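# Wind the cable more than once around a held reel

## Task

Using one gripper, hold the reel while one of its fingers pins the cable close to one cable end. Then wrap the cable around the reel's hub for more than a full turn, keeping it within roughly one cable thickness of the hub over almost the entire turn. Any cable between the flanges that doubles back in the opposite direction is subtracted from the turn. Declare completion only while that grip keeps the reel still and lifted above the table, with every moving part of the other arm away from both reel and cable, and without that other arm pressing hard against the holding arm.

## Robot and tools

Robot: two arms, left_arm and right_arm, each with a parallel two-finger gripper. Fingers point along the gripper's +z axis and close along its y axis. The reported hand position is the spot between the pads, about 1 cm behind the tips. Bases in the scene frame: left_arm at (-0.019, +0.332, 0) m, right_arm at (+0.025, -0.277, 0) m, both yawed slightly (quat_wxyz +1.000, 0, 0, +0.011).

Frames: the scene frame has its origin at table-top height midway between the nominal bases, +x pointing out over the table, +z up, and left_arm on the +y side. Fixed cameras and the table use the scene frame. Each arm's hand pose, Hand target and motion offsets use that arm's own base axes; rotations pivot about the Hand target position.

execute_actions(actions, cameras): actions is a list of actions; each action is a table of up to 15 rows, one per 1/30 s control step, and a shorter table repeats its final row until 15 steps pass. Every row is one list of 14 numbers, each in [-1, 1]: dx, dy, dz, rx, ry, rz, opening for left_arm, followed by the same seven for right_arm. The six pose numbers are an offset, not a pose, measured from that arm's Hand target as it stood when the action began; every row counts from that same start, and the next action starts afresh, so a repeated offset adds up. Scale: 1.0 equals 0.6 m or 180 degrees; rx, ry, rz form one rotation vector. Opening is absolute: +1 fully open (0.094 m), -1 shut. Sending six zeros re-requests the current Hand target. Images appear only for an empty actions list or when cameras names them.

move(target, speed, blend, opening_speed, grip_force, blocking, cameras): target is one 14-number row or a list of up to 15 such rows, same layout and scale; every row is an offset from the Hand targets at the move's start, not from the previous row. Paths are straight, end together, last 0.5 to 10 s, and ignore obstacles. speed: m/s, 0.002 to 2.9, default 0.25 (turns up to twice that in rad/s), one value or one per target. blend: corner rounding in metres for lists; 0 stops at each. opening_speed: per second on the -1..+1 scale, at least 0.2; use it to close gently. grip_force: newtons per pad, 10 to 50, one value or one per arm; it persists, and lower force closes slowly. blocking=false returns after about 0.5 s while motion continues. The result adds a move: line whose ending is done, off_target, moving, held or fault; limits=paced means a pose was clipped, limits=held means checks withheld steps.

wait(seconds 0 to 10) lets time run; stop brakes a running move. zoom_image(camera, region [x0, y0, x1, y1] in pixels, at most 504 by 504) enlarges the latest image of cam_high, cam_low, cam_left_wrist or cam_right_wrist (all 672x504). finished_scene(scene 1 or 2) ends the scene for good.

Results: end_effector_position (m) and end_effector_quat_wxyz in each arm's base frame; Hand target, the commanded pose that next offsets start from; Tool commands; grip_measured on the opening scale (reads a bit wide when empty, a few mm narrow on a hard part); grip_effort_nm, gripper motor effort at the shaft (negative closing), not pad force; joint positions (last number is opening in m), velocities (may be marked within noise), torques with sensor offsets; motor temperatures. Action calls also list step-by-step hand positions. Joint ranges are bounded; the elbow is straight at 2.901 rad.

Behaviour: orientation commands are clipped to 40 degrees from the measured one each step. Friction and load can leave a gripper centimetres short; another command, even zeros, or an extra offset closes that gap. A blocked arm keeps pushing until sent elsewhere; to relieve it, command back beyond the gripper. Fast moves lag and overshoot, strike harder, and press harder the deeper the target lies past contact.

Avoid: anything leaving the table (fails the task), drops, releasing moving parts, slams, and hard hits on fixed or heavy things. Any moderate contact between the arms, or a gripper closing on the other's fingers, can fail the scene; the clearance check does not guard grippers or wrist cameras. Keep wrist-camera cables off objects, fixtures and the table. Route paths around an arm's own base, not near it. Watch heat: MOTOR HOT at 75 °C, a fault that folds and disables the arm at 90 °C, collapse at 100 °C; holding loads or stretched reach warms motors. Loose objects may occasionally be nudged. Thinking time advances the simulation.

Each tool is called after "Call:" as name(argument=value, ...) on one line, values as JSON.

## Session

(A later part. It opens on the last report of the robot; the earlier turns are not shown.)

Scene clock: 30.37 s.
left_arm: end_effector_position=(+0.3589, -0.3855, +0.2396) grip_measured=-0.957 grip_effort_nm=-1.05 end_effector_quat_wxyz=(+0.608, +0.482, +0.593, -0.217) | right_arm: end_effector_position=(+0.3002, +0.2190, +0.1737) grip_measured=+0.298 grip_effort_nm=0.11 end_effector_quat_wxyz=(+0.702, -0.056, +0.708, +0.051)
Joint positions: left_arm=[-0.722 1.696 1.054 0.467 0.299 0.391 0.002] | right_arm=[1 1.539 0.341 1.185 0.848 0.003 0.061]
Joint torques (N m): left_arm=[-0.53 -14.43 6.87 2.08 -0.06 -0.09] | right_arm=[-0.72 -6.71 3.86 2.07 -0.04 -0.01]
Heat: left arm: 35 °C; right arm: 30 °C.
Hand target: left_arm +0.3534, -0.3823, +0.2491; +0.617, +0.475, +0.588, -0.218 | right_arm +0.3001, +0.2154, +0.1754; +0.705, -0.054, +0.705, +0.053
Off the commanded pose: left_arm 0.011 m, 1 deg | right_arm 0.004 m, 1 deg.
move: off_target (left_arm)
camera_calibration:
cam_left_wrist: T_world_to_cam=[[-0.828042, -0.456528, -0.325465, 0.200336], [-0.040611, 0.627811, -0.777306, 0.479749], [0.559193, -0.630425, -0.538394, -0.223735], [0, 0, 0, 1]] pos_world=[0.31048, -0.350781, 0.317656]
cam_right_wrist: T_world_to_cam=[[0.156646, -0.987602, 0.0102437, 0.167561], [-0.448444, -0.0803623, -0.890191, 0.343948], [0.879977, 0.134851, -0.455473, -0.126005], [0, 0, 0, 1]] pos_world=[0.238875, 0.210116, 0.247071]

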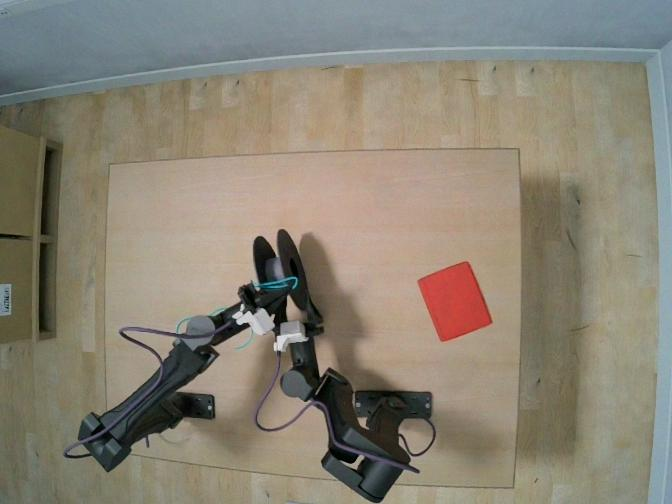

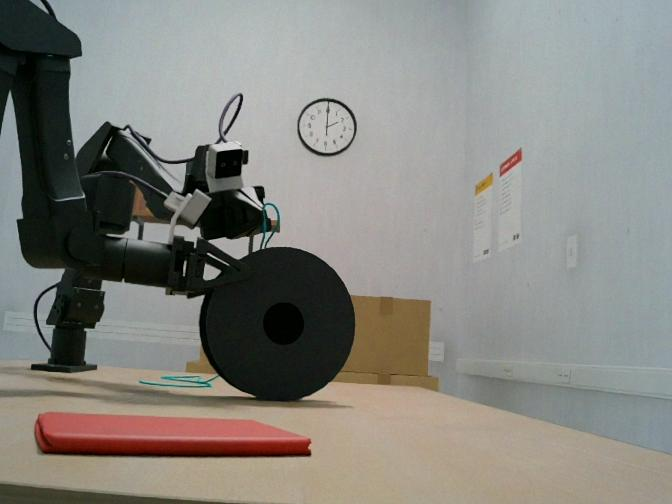

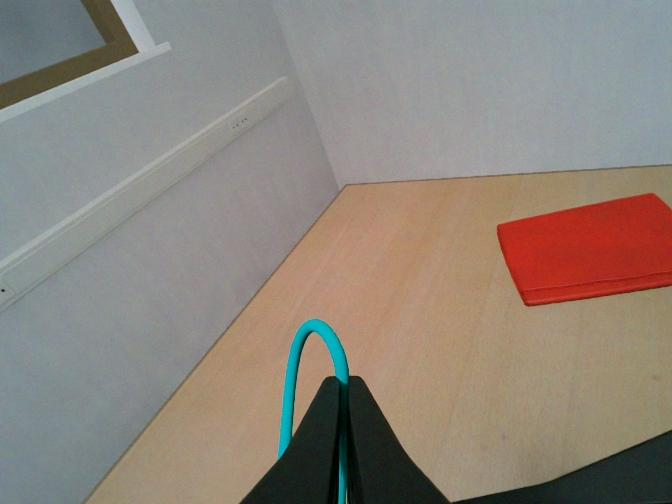

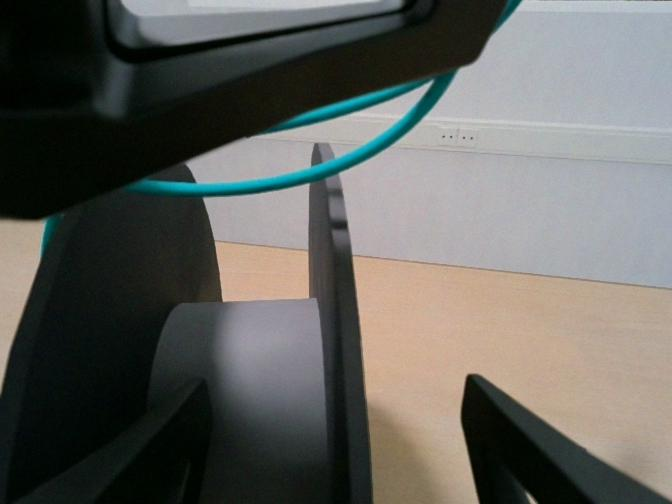

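Call:
move(target=[[-0.05,0.1,0.3,0,0,0,-1,0.0,0,0,0,0,0,0.3],[0.2,0.4,0.3,0.06,0.24,0.2,-1,0.0,0,0,0,0,0,0.3],[0.47,0.17,0.15,0.127,0.476,0.392,-1,0.0,0,0,0,0,0,0.3]], speed=0.25, blend=0.04, cameras=["cam_left_wrist","cam_low","cam_high","cam_right_wrist"])

Scene clock: 46.53 s.
left_arm: end_effector_position=(+0.6294, -0.2758, +0.3469) grip_measured=-0.957 grip_effort_nm=-1.05 end_effector_quat_wxyz=(+0.547, -0.054, +0.791, -0.270) | right_arm: end_effector_position=(+0.3002, +0.2190, +0.1737) grip_measured=+0.298 grip_effort_nm=0.11 end_effector_quat_wxyz=(+0.702, -0.056, +0.708, +0.051)
Joint positions: left_arm=[-0.423 2.51 2.844 -0.593 -0.032 -0.535 0.002] | right_arm=[1 1.539 0.341 1.185 0.848 0.003 0.061]
Joint torques (N m): left_arm=[-0.03 -15.79 10 2.07 0.11 -0.04] | right_arm=[-0.73 -6.68 3.86 2.05 -0.05 -0.01]
Heat: left arm: 35 °C; right arm: 30 °C.
Hand target: left_arm +0.6354, -0.2804, +0.3391; +0.271, -0.070, +0.951, -0.132 | right_arm +0.3001, +0.2154, +0.1754; +0.705, -0.054, +0.705, +0.053
Off the commanded pose: left_arm 0.011 m, 75 deg; orientation clipped | right_arm 0.004 m, 1 deg.
elbow stopped short (left arm): the move would have taken joint 3 (elbow) straighter than the controller allows.
move: off_target (left_arm); limits=paced
camera_calibration:
cam_left_wrist: T_world_to_cam=[[-0.192794, -0.852143, 0.486501, -0.281363], [-0.738153, -0.200714, -0.644084, 0.669554], [0.646499, -0.483288, -0.590315, -0.244441], [0, 0, 0, 1]] pos_world=[0.598019, -0.223507, 0.423836]
cam_right_wrist: T_world_to_cam=[[0.156646, -0.987602, 0.0102437, 0.167561], [-0.448444, -0.0803623, -0.890191, 0.343948], [0.879977, 0.134851, -0.455473, -0.126005], [0, 0, 0, 1]] pos_world=[0.238875, 0.210116, 0.247071]

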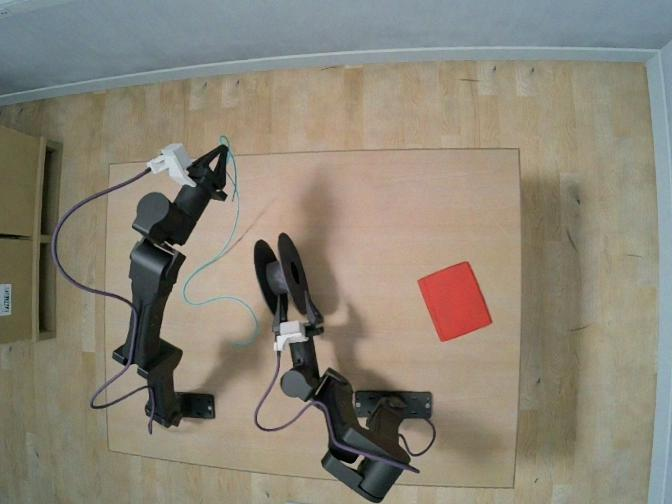

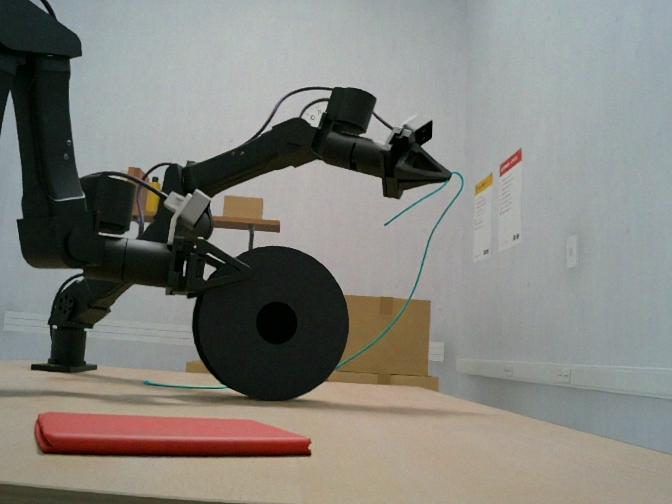

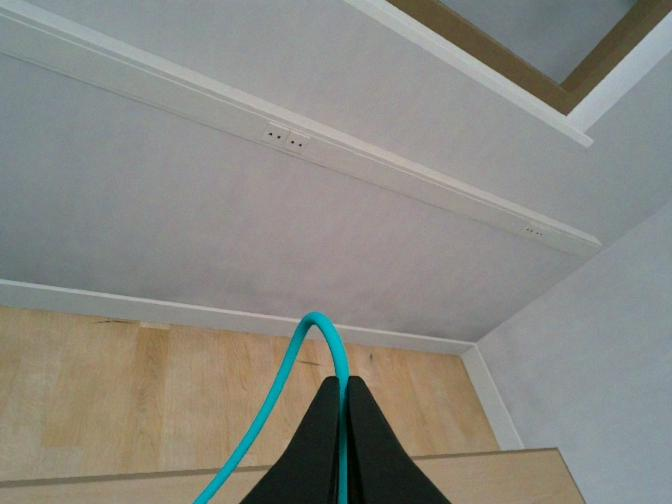

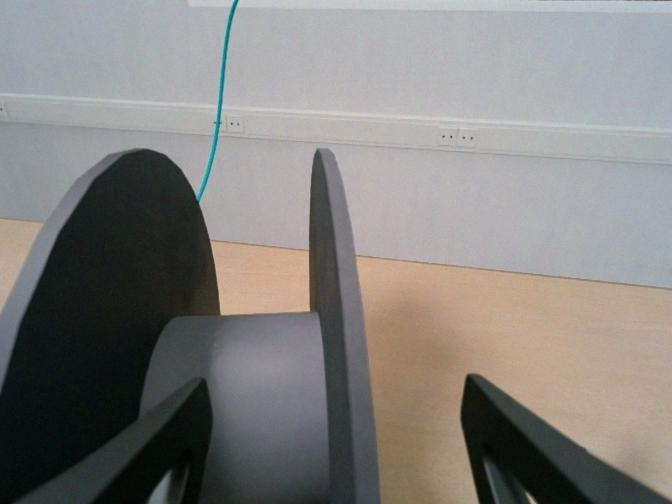

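Call:
move(target=[-0.17,0.17,-0.05,-0.022,-0.599,-0.002,-1,0.0,0,0,0,0,0,0.3], speed=0.3, cameras=["cam_left_wrist","cam_low","cam_high"])

Call:
zoom_image(camera="cam_low", region=[270, 80, 510, 300])

Scene clock: 50.70 s.
left_arm: end_effector_position=(+0.5729, -0.1944, +0.2316) grip_measured=-0.957 grip_effort_nm=-1.05 end_effector_quat_wxyz=(+0.791, +0.091, +0.587, -0.143) | right_arm: end_effector_position=(+0.3002, +0.2190, +0.1737) grip_measured=+0.298 grip_effort_nm=0.11 end_effector_quat_wxyz=(+0.702, -0.056, +0.708, +0.051)
Joint positions: left_arm=[-0.327 2.22 1.236 1.282 0.006 -0.026 0.002] | right_arm=[1 1.539 0.341 1.185 0.848 0.003 0.061]
Joint torques (N m): left_arm=[0.59 -17.94 5.42 4.78 0.07 0.07] | right_arm=[-0.75 -6.64 3.84 2.05 -0.04 0]
Motor temperatures (°C): left_arm=[20 27 35 36 22 21 27] | right_arm=[22 20 28 31 21 23 21]
Heat: left arm: 36 °C; right arm: 31 °C.
Hand target: left_arm +0.5335, -0.1783, +0.3090; +0.925, +0.060, +0.337, -0.163 | right_arm +0.3001, +0.2154, +0.1754; +0.705, -0.054, +0.705, +0.053
Off the commanded pose: left_arm 0.088 m, 33 deg | right_arm 0.004 m, 1 deg.
joint sent to its limit (left arm) — joint 4 (wrist pitch), upper limit. The joint targets are off in position and orientation.
move: off_target (left_arm)
camera_calibration:
cam_left_wrist: T_world_to_cam=[[-0.321154, -0.946438, 0.0333866, -0.00666413], [-0.139708, 0.0124795, -0.990114, 0.348631], [0.936665, -0.322643, -0.136232, -0.476724], [0, 0, 0, 1]] pos_world=[0.493097, -0.16447, 0.280462]
Images, in order (width x height): cam_high 672x504, cam_low 672x504, cam_left_wrist 672x504.

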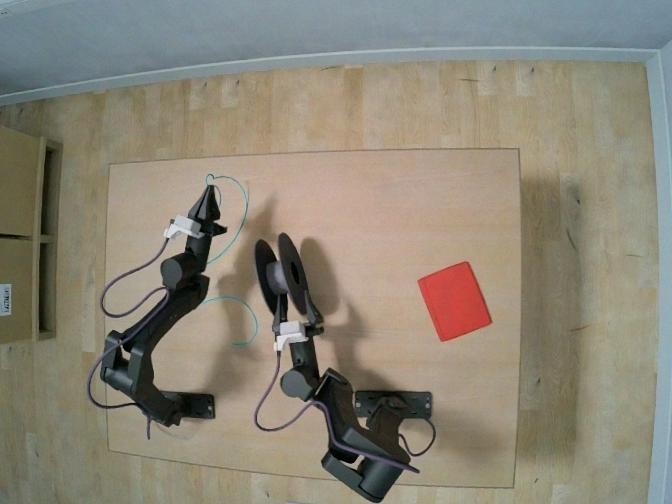

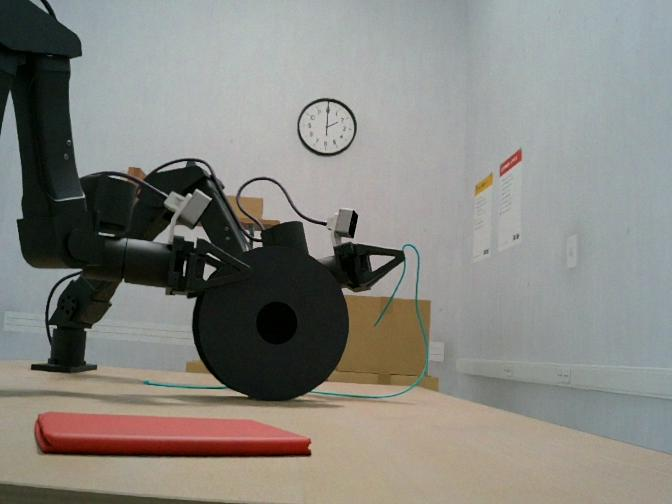

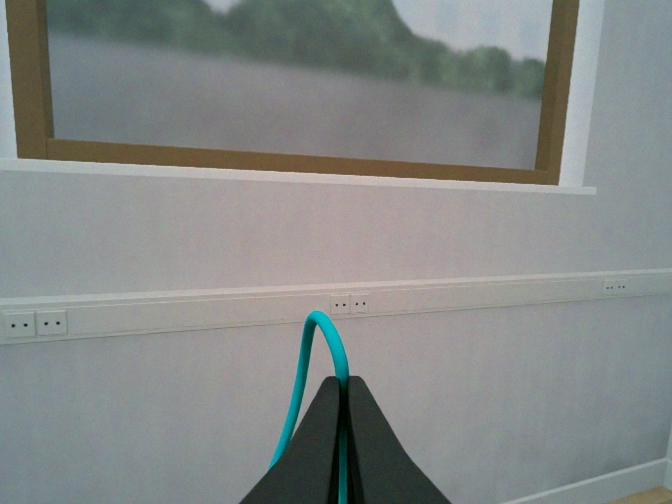

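Scaled by 2.100 from the camera's 672x504 image, which has a finer 960x720 frame.

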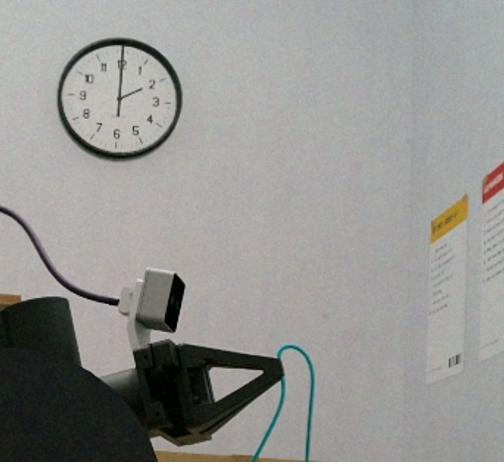

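Call:
move(target=[[-0.08,-0.05,0.05,0.2468,0.2028,-0.3128,-1,0.0,0,0,0,0,0,-1],[-0.14,-0.333,0.0,0.2468,0.2028,-0.3128,-1,0.0,0,0,0,0,0,-1]], speed=0.25, opening_speed=0.5, cameras=["cam_left_wrist","cam_low","cam_high","cam_right_wrist"])

Call:
zoom_image(camera="cam_high", region=[215, 210, 345, 350])

Scene clock: 58.07 s.
left_arm: end_effector_position=(+0.4391, -0.3780, +0.3301) grip_measured=-0.957 grip_effort_nm=-1.05 end_effector_quat_wxyz=(+0.522, +0.488, +0.543, -0.441) | right_arm: end_effector_position=(+0.3001, +0.2195, +0.1751) grip_measured=-0.914 grip_effort_nm=-1.05 end_effector_quat_wxyz=(+0.704, -0.055, +0.706, +0.054)
Joint positions: left_arm=[-0.451 2.035 1.778 0.137 0.98 0.129 0.002] | right_arm=[1 1.539 0.341 1.193 0.845 0.003 0.004]
Joint torques (N m): left_arm=[0.49 -12.51 7.57 1.75 -0.02 -0.02] | right_arm=[-0.75 -6.67 3.82 1.98 -0.03 -0.02]
Heat: left arm: 38 °C; right arm: 31 °C.
Hand target: left_arm +0.4494, -0.3782, +0.3090; +0.513, +0.481, +0.559, -0.440 | right_arm +0.3001, +0.2154, +0.1754; +0.705, -0.054, +0.705, +0.053
Off the commanded pose: left_arm 0.024 m, 2 deg | right_arm 0.004 m, 0 deg.
move: off_target (left_arm)
camera_calibration:
cam_left_wrist: T_world_to_cam=[[-0.988362, -0.150012, -0.0252381, 0.386685], [-0.050088, 0.477579, -0.87716, 0.52894], [0.143638, -0.865687, -0.479535, -0.140939], [0, 0, 0, 1]] pos_world=[0.428923, -0.316612, 0.406139]
cam_right_wrist: T_world_to_cam=[[0.159686, -0.987158, 0.00442587, 0.168043], [-0.444782, -0.0759503, -0.892413, 0.343488], [0.881289, 0.140537, -0.451198, -0.127688], [0, 0, 0, 1]] pos_world=[0.238473, 0.209918, 0.248177]

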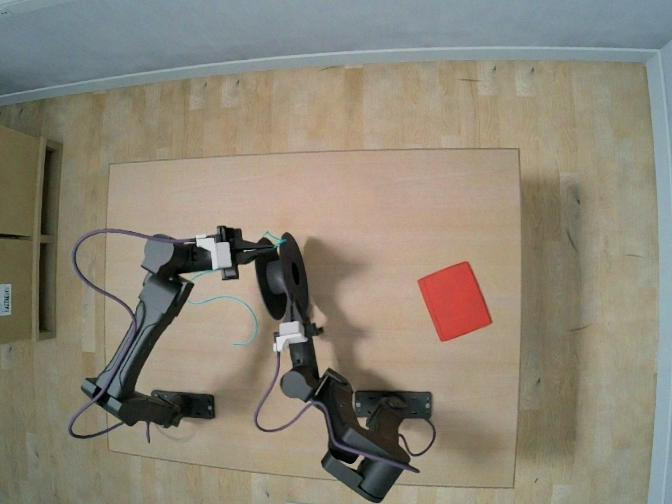

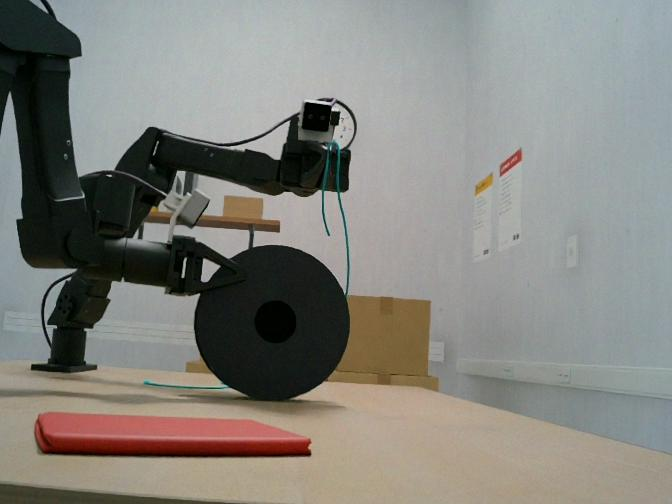

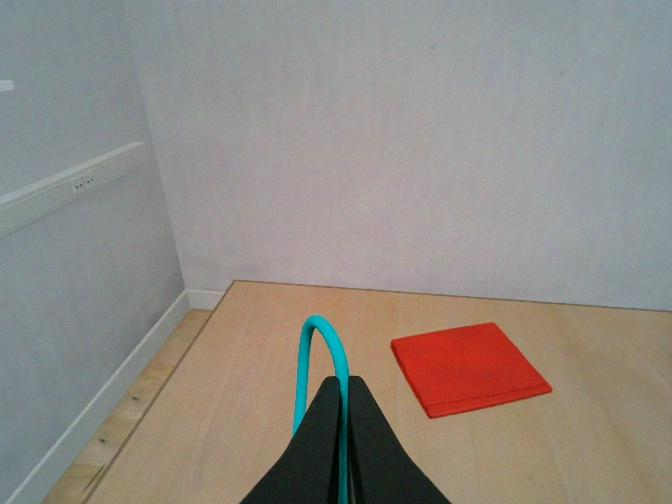

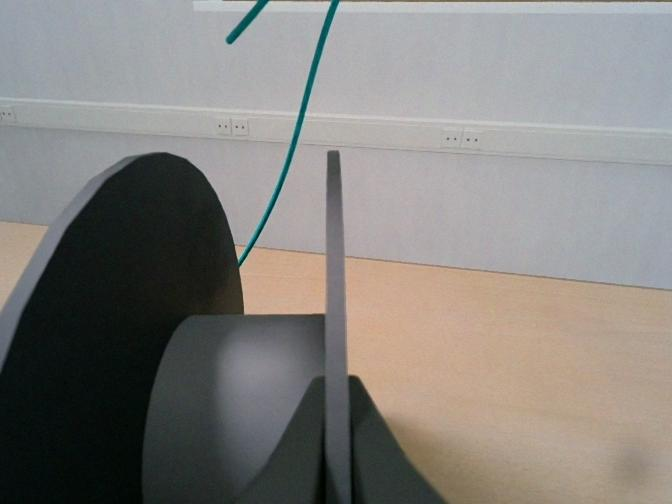

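Scaled by 3.600 from the camera's 672x504 image, which has a finer 960x720 frame.

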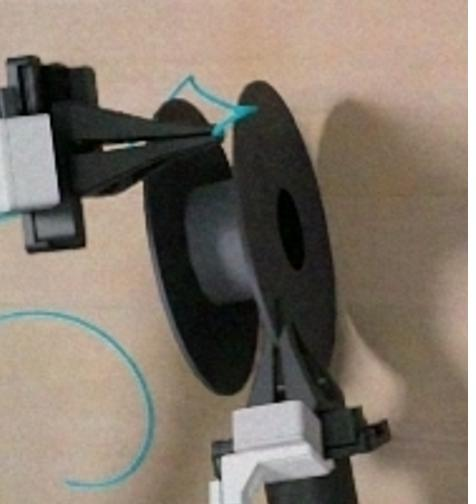

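Call:
move(target=[0.0,-0.005,-0.17,0,0,0,-1,0.0,0,0,0,0,0,-1], speed=0.12, cameras=["cam_low","cam_high","cam_right_wrist"])

Call:
zoom_image(camera="cam_high", region=[215, 210, 345, 350])

Scene clock: 60.10 s.
left_arm: end_effector_position=(+0.4460, -0.3807, +0.2342) grip_measured=-0.957 grip_effort_nm=-1.05 end_effector_quat_wxyz=(+0.526, +0.486, +0.542, -0.440) | right_arm: end_effector_position=(+0.3002, +0.2195, +0.1752) grip_measured=-0.914 grip_effort_nm=-1.05 end_effector_quat_wxyz=(+0.704, -0.055, +0.706, +0.054)
Joint positions: left_arm=[-0.451 2.134 1.531 0.497 0.975 0.122 0.002] | right_arm=[1 1.539 0.341 1.193 0.845 0.003 0.004]
Joint torques (N m): left_arm=[0.02 -13.03 6.15 1.77 -0.06 0.04] | right_arm=[-0.75 -6.69 3.88 1.97 -0.04 -0.03]
Heat: left arm: 38 °C; right arm: 31 °C.
Hand target: left_arm +0.4494, -0.3812, +0.2071; +0.513, +0.480, +0.559, -0.440 | right_arm +0.3001, +0.2153, +0.1755; +0.705, -0.054, +0.705, +0.053
Off the commanded pose: left_arm 0.027 m, 3 deg | right_arm 0.004 m, 0 deg.
move: off_target (left_arm)
camera_calibration:
cam_right_wrist: T_world_to_cam=[[0.159283, -0.987224, 0.00410905, 0.168231], [-0.444631, -0.0754536, -0.89253, 0.343377], [0.881438, 0.140338, -0.450969, -0.127739], [0, 0, 0, 1]] pos_world=[0.238473, 0.209917, 0.248177]
Images, in order (width x height): cam_high 672x504, cam_low 672x504, cam_right_wrist 672x504.

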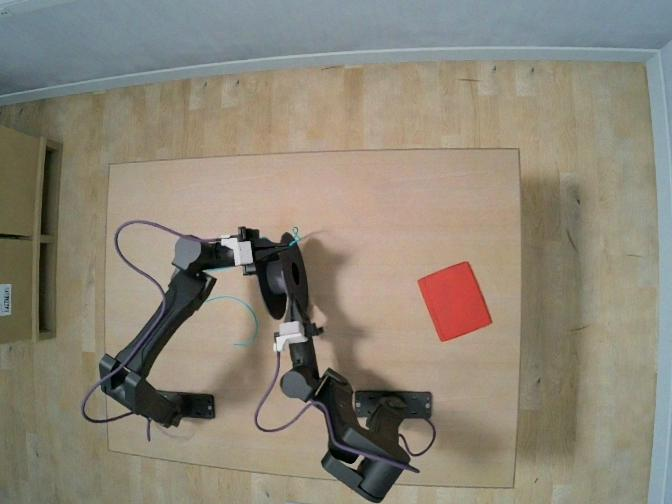

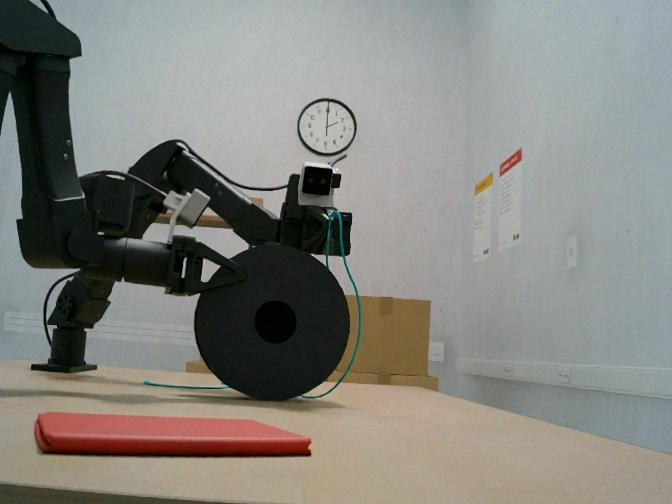

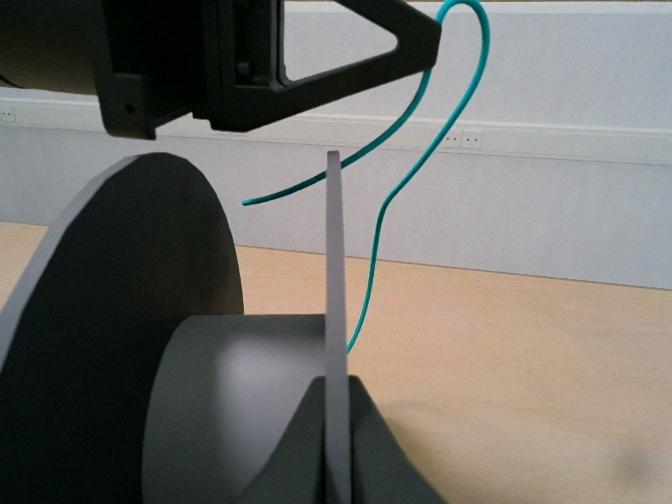

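Scaled by 3.600 from the camera's 672x504 image, which has a finer 960x720 frame.

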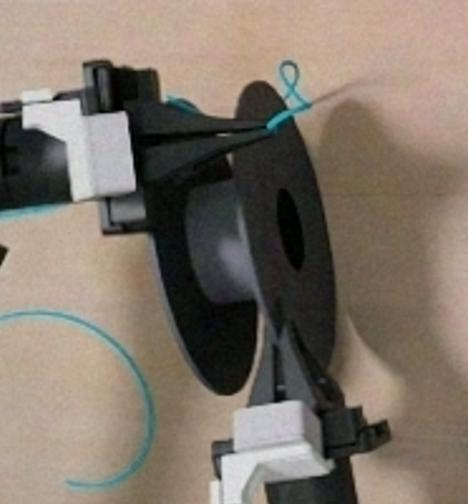

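Call:
move(target=[0.003,-0.022,-0.055,0,0,0,-1,0.0,0,0,0,0,0,-1], speed=0.1, cameras=["cam_low","cam_high","cam_right_wrist"])

Call:
zoom_image(camera="cam_high", region=[215, 210, 345, 350])

Scene clock: 61.73 s.
left_arm: end_effector_position=(+0.4491, -0.3856, +0.2363) grip_measured=-0.957 grip_effort_nm=-1.05 end_effector_quat_wxyz=(+0.557, +0.487, +0.513, -0.436) | right_arm: end_effector_position=(+0.3000, +0.2187, +0.1745) grip_measured=-0.914 grip_effort_nm=-1.05 end_effector_quat_wxyz=(+0.703, -0.050, +0.707, +0.057)
Joint positions: left_arm=[-0.458 2.17 1.522 0.646 0.966 0.098 0.002] | right_arm=[1 1.539 0.339 1.193 0.847 0.016 0.004]
Joint velocities: left_arm=[within noise] | right_arm=[0.007 -0.032 0.002 0.022 -0.022 -0.154 0]
Joint torques (N m): left_arm=[-1.36 -10.25 4.4 1.26 -0.25 0.24] | right_arm=[-0.77 -6.69 4.03 1.97 -0.03 -0.17]
Heat: left arm: 38 °C; right arm: 31 °C.
Hand target: left_arm +0.4512, -0.3943, +0.1739; +0.512, +0.480, +0.559, -0.440 | right_arm +0.3001, +0.2154, +0.1755; +0.705, -0.054, +0.705, +0.054
Off the commanded pose: left_arm 0.063 m, 7 deg | right_arm 0.004 m, 1 deg.
move: off_target (left_arm)
camera_calibration:
cam_right_wrist: T_world_to_cam=[[0.156965, -0.98758, -0.00698803, 0.170203], [-0.447379, -0.0647941, -0.891994, 0.341167], [0.880463, 0.143138, -0.451993, -0.127955], [0, 0, 0, 1]] pos_world=[0.238575, 0.20851, 0.247673]
Images, in order (width x height): cam_high 672x504, cam_low 672x504, cam_right_wrist 672x504.

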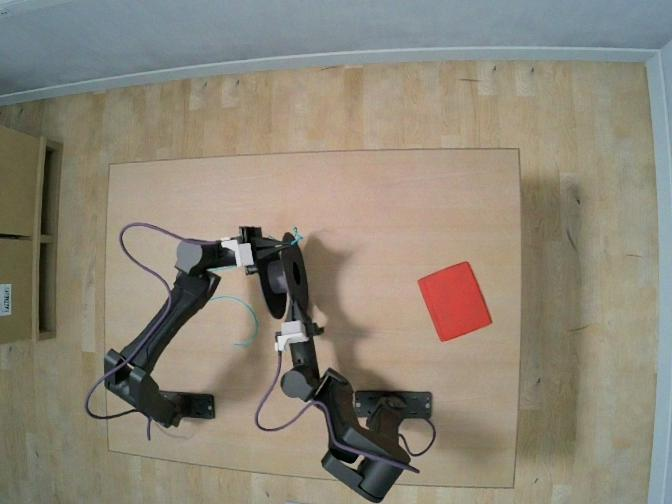

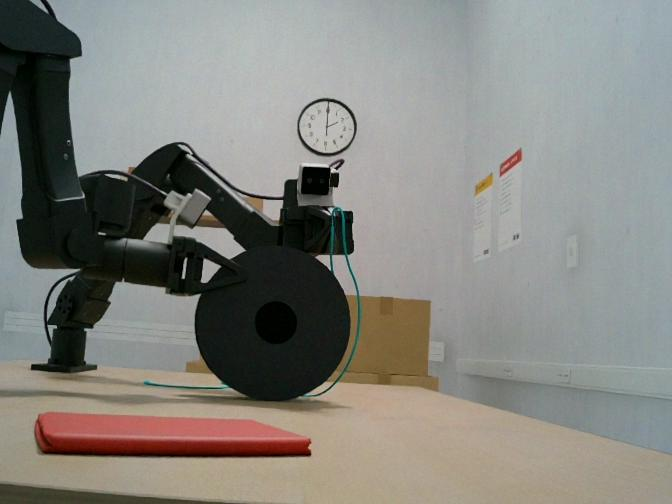

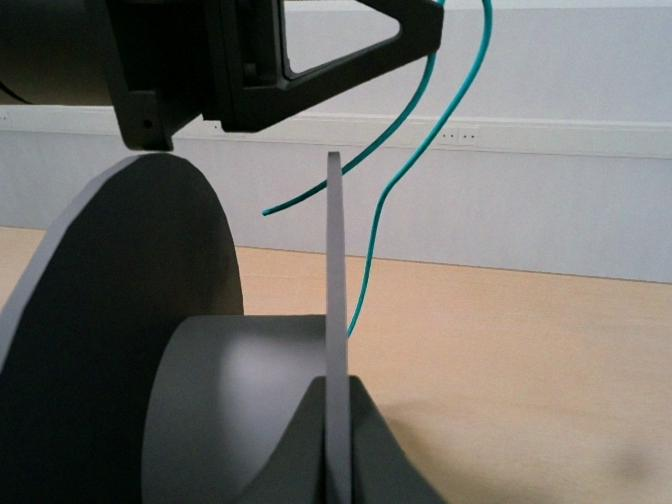

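Scaled by 3.600 from the camera's 672x504 image, which has a finer 960x720 frame.

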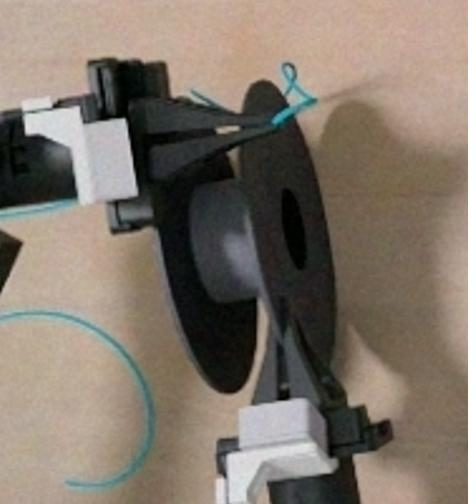

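Call:
move(target=[[0.0,0.03,0.25,0,0,0,-1,0.0,0,0,0,0,0,-1],[0.0,0.083,0.36,0.3927,0.2888,0.2469,-1,0.0,0,0,0,0,0,-1],[-0.22,0.05,0.25,0.3927,0.2888,0.2469,-1,0.0,0,0,0,0,0,-1]], speed=0.2, blend=0.02, cameras=["all"])

Call:
zoom_image(camera="cam_high", region=[215, 210, 345, 350])

Call:
zoom_image(camera="cam_low", region=[180, 100, 400, 320])

Scene clock: 70.87 s.
left_arm: end_effector_position=(+0.3254, -0.3733, +0.3139) grip_measured=-0.957 grip_effort_nm=-1.05 end_effector_quat_wxyz=(+0.253, +0.219, +0.925, -0.178) | right_arm: end_effector_position=(+0.3000, +0.2187, +0.1746) grip_measured=-0.914 grip_effort_nm=-1.05 end_effector_quat_wxyz=(+0.703, -0.052, +0.707, +0.055)
Joint positions: left_arm=[-0.859 2.222 2.823 -1.544 -0.008 -0.391 0.002] | right_arm=[1 1.539 0.339 1.193 0.848 0.01 0.004]
Joint torques (N m): left_arm=[0.31 -17.83 4.31 1.27 0.06 -0.08] | right_arm=[-0.72 -6.64 4.03 1.96 -0.05 -0.09]
Heat: left arm: 36 °C; right arm: 32 °C.
Hand target: left_arm +0.3193, -0.3643, +0.3239; +0.001, +0.225, +0.974, -0.001 | right_arm +0.3001, +0.2154, +0.1755; +0.705, -0.054, +0.705, +0.053
Off the commanded pose: left_arm 0.015 m, 36 deg | right_arm 0.003 m, 0 deg.
elbow stopped short (left arm): the move would have taken joint 3 (elbow) straighter than the controller allows.
joint sent to its limit (left arm) — joint 4 (wrist pitch), lower limit. The joint targets are off in orientation, not in position.
move: off_target (left_arm); limits=paced
camera_calibration:
cam_left_wrist: T_world_to_cam=[[-0.48495, -0.849389, 0.208233, -0.223522], [-0.873917, 0.461667, -0.152094, 0.541296], [0.0330522, -0.255736, -0.966181, 0.288134], [0, 0, 0, 1]] pos_world=[0.355127, -0.366069, 0.407262]
cam_right_wrist: T_world_to_cam=[[0.15658, -0.987664, -0.00124481, 0.169303], [-0.446414, -0.0696482, -0.892112, 0.341962], [0.881021, 0.140243, -0.451813, -0.127496], [0, 0, 0, 1]] pos_world=[0.238474, 0.208912, 0.247675]

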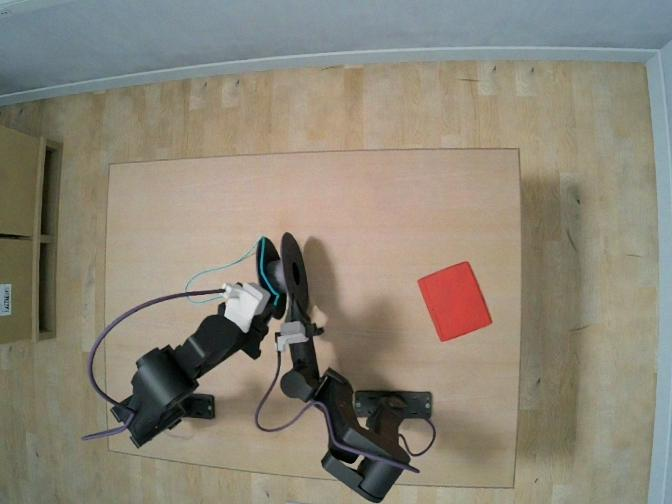

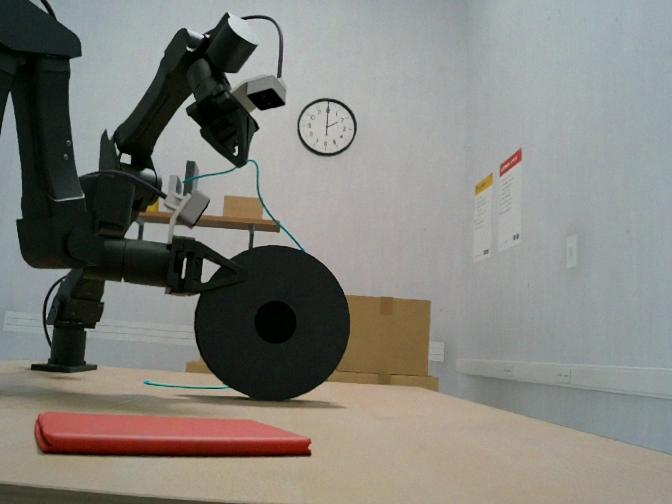

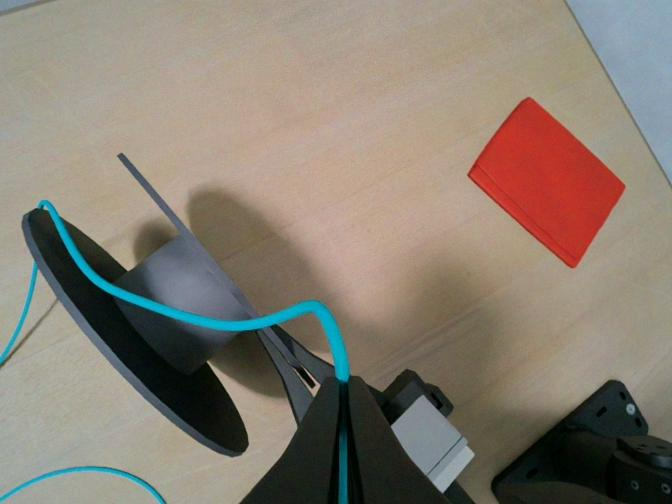

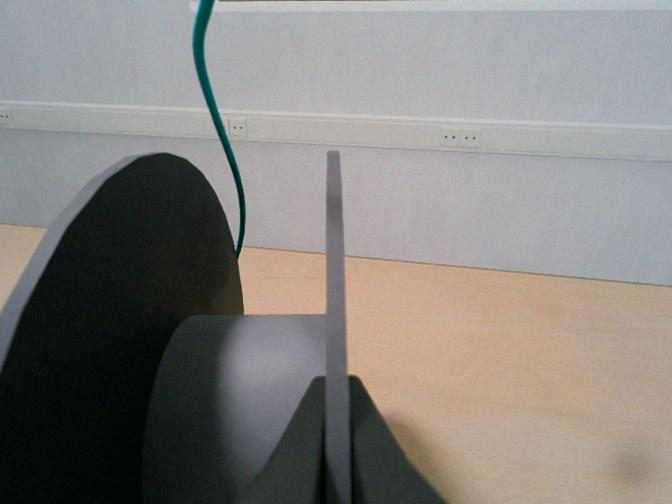

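Scaled by 3.600 from the camera's 672x504 image, which has a finer 960x720 frame.

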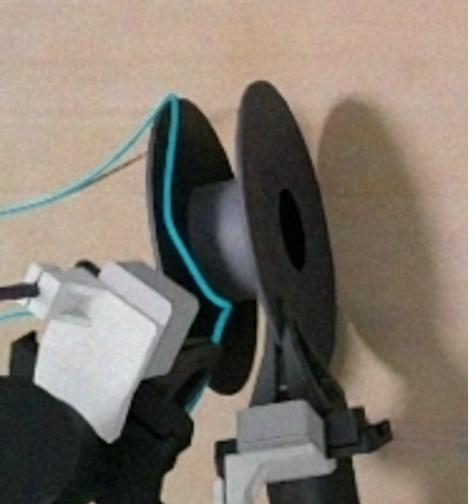

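Scaled by 2.291 from the camera's 672x504 image, which has a finer 960x720 frame.

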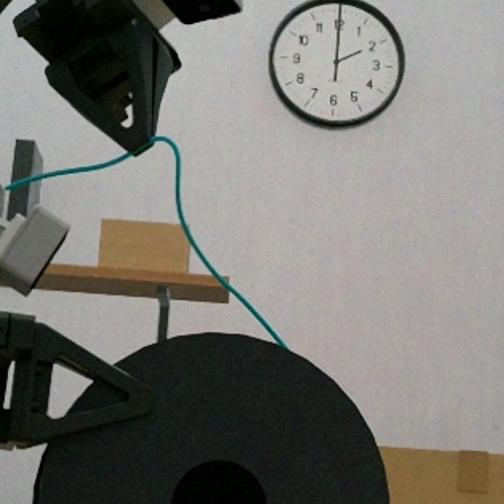

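Call:
move(target=[[0.0,0.0,0.0,0,0,0,-1,0.0,0,0,0,0,0,0.2],[0.0,0.0,-0.13,0,0,0,-1,0.036,0.008,0,0,0,0,0.2]], speed=0.1, cameras=["all"])

Call:
zoom_image(camera="cam_low", region=[180, 150, 360, 330])

Scene clock: 78.80 s.
left_arm: end_effector_position=(+0.3200, -0.3671, +0.2575) grip_measured=-0.957 grip_effort_nm=-1.05 end_effector_quat_wxyz=(+0.182, +0.224, +0.949, -0.126) | right_arm: end_effector_position=(+0.3169, +0.2173, +0.1719) grip_measured=+0.198 grip_effort_nm=0.11 end_effector_quat_wxyz=(+0.702, -0.057, +0.708, +0.051)
Joint positions: left_arm=[-0.859 2.222 2.643 -1.546 -0.008 -0.393 0.002] | right_arm=[0.936 1.578 0.37 1.193 0.784 0.003 0.056]
Joint torques (N m): left_arm=[0.44 -13.87 4.88 1 0.08 -0.07] | right_arm=[-0.76 -5.04 6.65 2.02 -0.1 -0.03]
Heat: left arm: 35 °C; right arm: 32 °C.
Hand target: left_arm +0.3193, -0.3643, +0.2458; +0.000, +0.225, +0.974, +0.000 | right_arm +0.3216, +0.2203, +0.1756; +0.705, -0.054, +0.705, +0.054
Off the commanded pose: left_arm 0.012 m, 25 deg | right_arm 0.007 m, 1 deg.
joint sent to its limit (left arm) — joint 4 (wrist pitch), lower limit. The joint targets are off in orientation, not in position.
move: off_target (left_arm)
camera_calibration:
cam_left_wrist: T_world_to_cam=[[-0.462283, -0.87455, 0.146483, -0.209712], [-0.88276, 0.469508, 0.0172275, 0.48731], [-0.0838413, -0.121345, -0.989063, 0.327974], [0, 0, 0, 1]] pos_world=[0.360729, -0.372402, 0.346711]
cam_right_wrist: T_world_to_cam=[[0.156616, -0.987599, 0.0109792, 0.163095], [-0.450031, -0.0812534, -0.889309, 0.350205], [0.879172, 0.134339, -0.457175, -0.140605], [0, 0, 0, 1]] pos_world=[0.255676, 0.208417, 0.245369]

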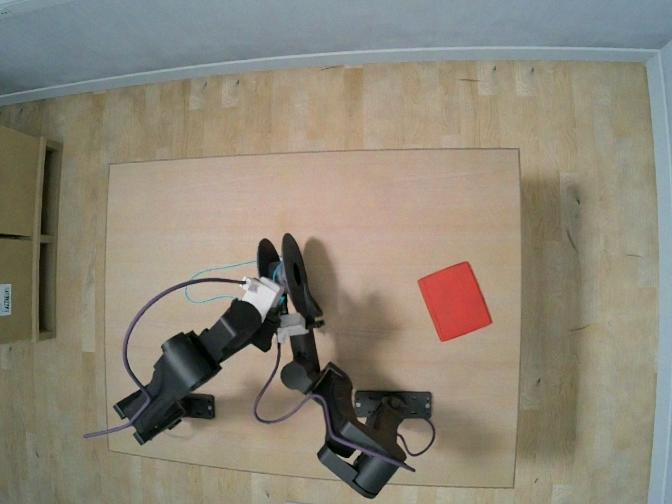

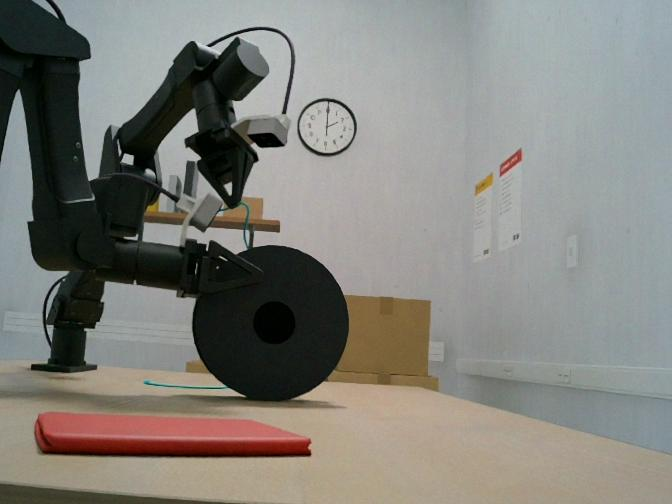

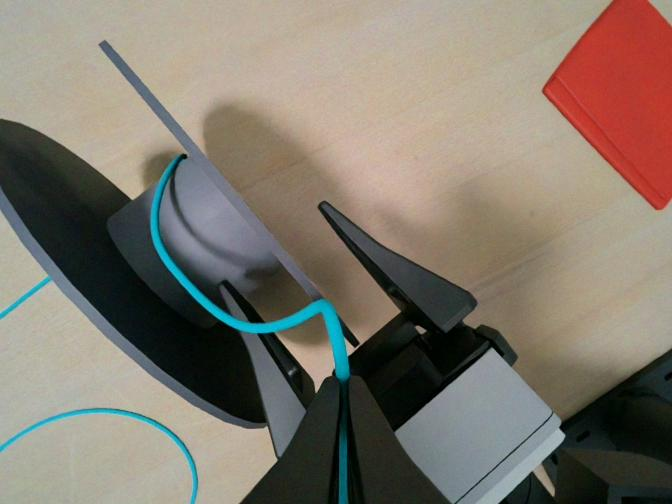

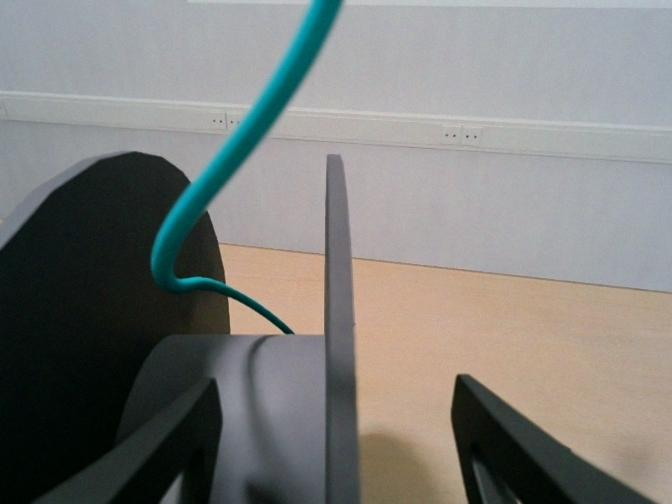

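Scaled by 2.800 from the camera's 672x504 image, which has a finer 960x720 frame.

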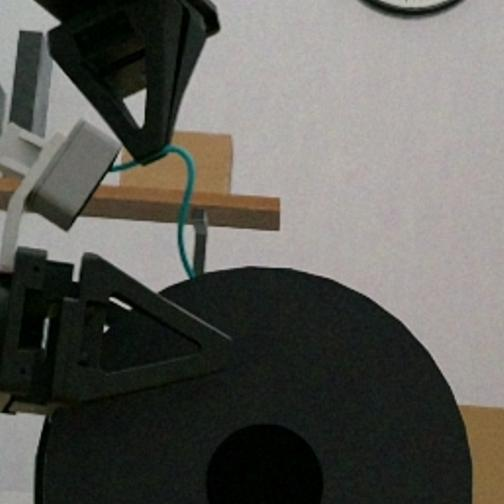

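Call:
move(target=[[0.035,0.0,0.08,-0.3609,-0.2656,-0.2567,-1,0,0,0,0,0,0,0.2]], speed=0.3, cameras=["all"])

Call:
zoom_image(camera="cam_low", region=[180, 100, 360, 280])

Call:
zoom_image(camera="cam_high", region=[215, 210, 345, 350])

Scene clock: 83.27 s.
left_arm: end_effector_position=(+0.3421, -0.3657, +0.3027) grip_measured=-0.957 grip_effort_nm=-1.05 end_effector_quat_wxyz=(+0.484, +0.504, +0.589, -0.406) | right_arm: end_effector_position=(+0.3169, +0.2175, +0.1719) grip_measured=+0.198 grip_effort_nm=0.11 end_effector_quat_wxyz=(+0.702, -0.057, +0.708, +0.051)
Joint positions: left_arm=[-0.552 1.679 1.355 0.02 0.83 0.238 0.002] | right_arm=[0.936 1.578 0.37 1.193 0.783 0.002 0.056]
Joint torques (N m): left_arm=[0.38 -11.07 6.76 1.85 0.36 0.01] | right_arm=[-0.73 -4.93 6.68 2.02 -0.05 0]
Heat: left arm: 35 °C; right arm: 32 °C.
Hand target: left_arm +0.3402, -0.3643, +0.2940; +0.478, +0.506, +0.589, -0.410 | right_arm +0.3216, +0.2203, +0.1756; +0.705, -0.054, +0.705, +0.054
Off the commanded pose: left_arm 0.009 m, 1 deg | right_arm 0.007 m, 1 deg.
move: done
camera_calibration:
cam_left_wrist: T_world_to_cam=[[-0.983839, -0.17886, -0.00830385, 0.274748], [-0.0998279, 0.586432, -0.803823, 0.528772], [0.148642, -0.790004, -0.59481, -0.0687104], [0, 0, 0, 1]] pos_world=[0.333307, -0.315229, 0.386451]
cam_right_wrist: T_world_to_cam=[[0.157824, -0.987402, 0.0113852, 0.162845], [-0.449906, -0.0821661, -0.889288, 0.350375], [0.87902, 0.135229, -0.457206, -0.140771], [0, 0, 0, 1]] pos_world=[0.255676, 0.208618, 0.245369]

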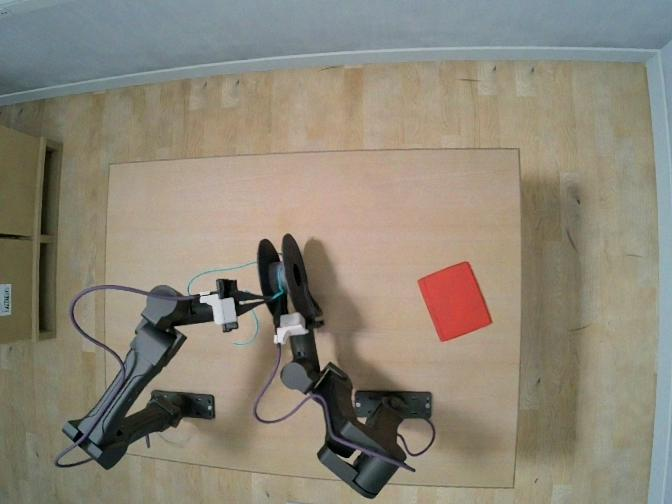

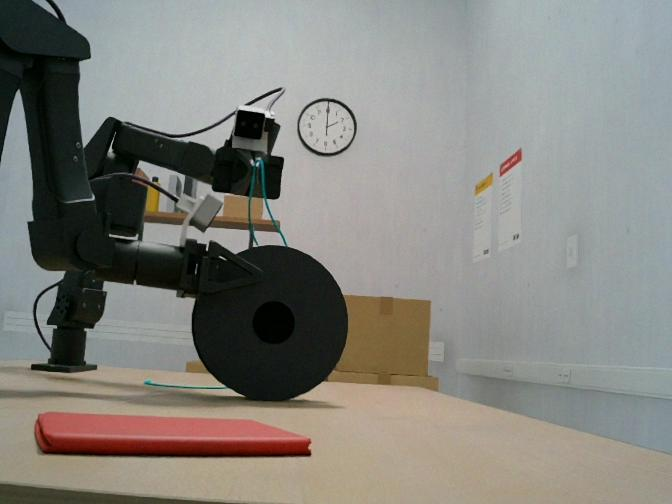

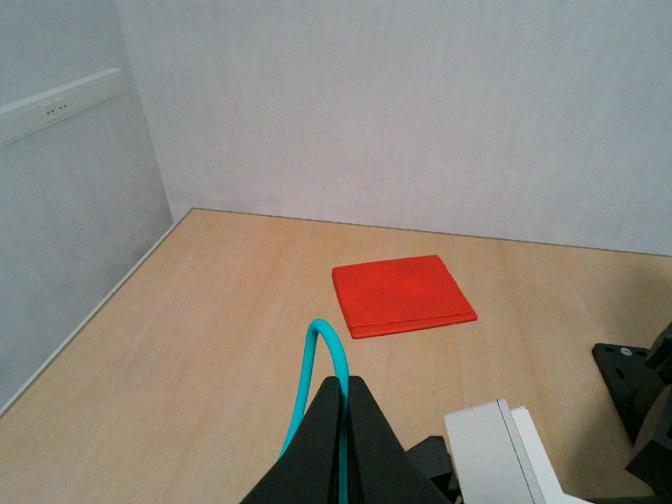

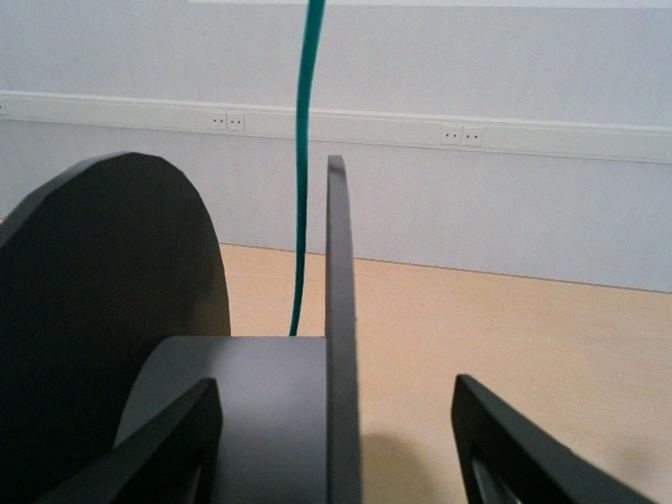

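Scaled by 2.800 from the camera's 672x504 image, which has a finer 960x720 frame.

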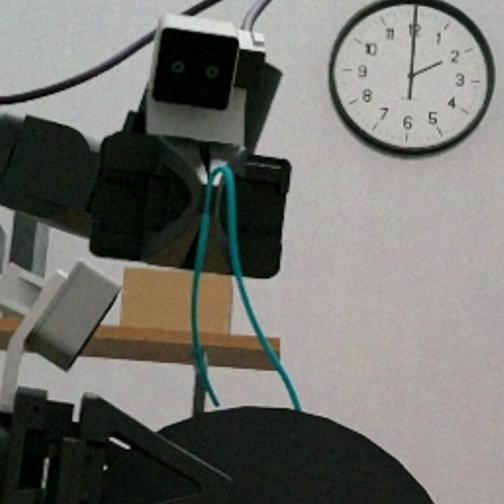

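Scaled by 3.600 from the camera's 672x504 image, which has a finer 960x720 frame.

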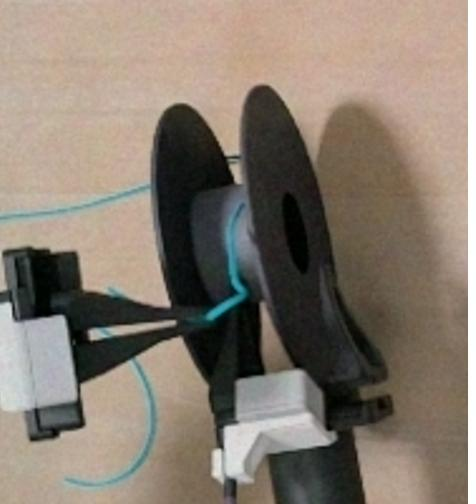

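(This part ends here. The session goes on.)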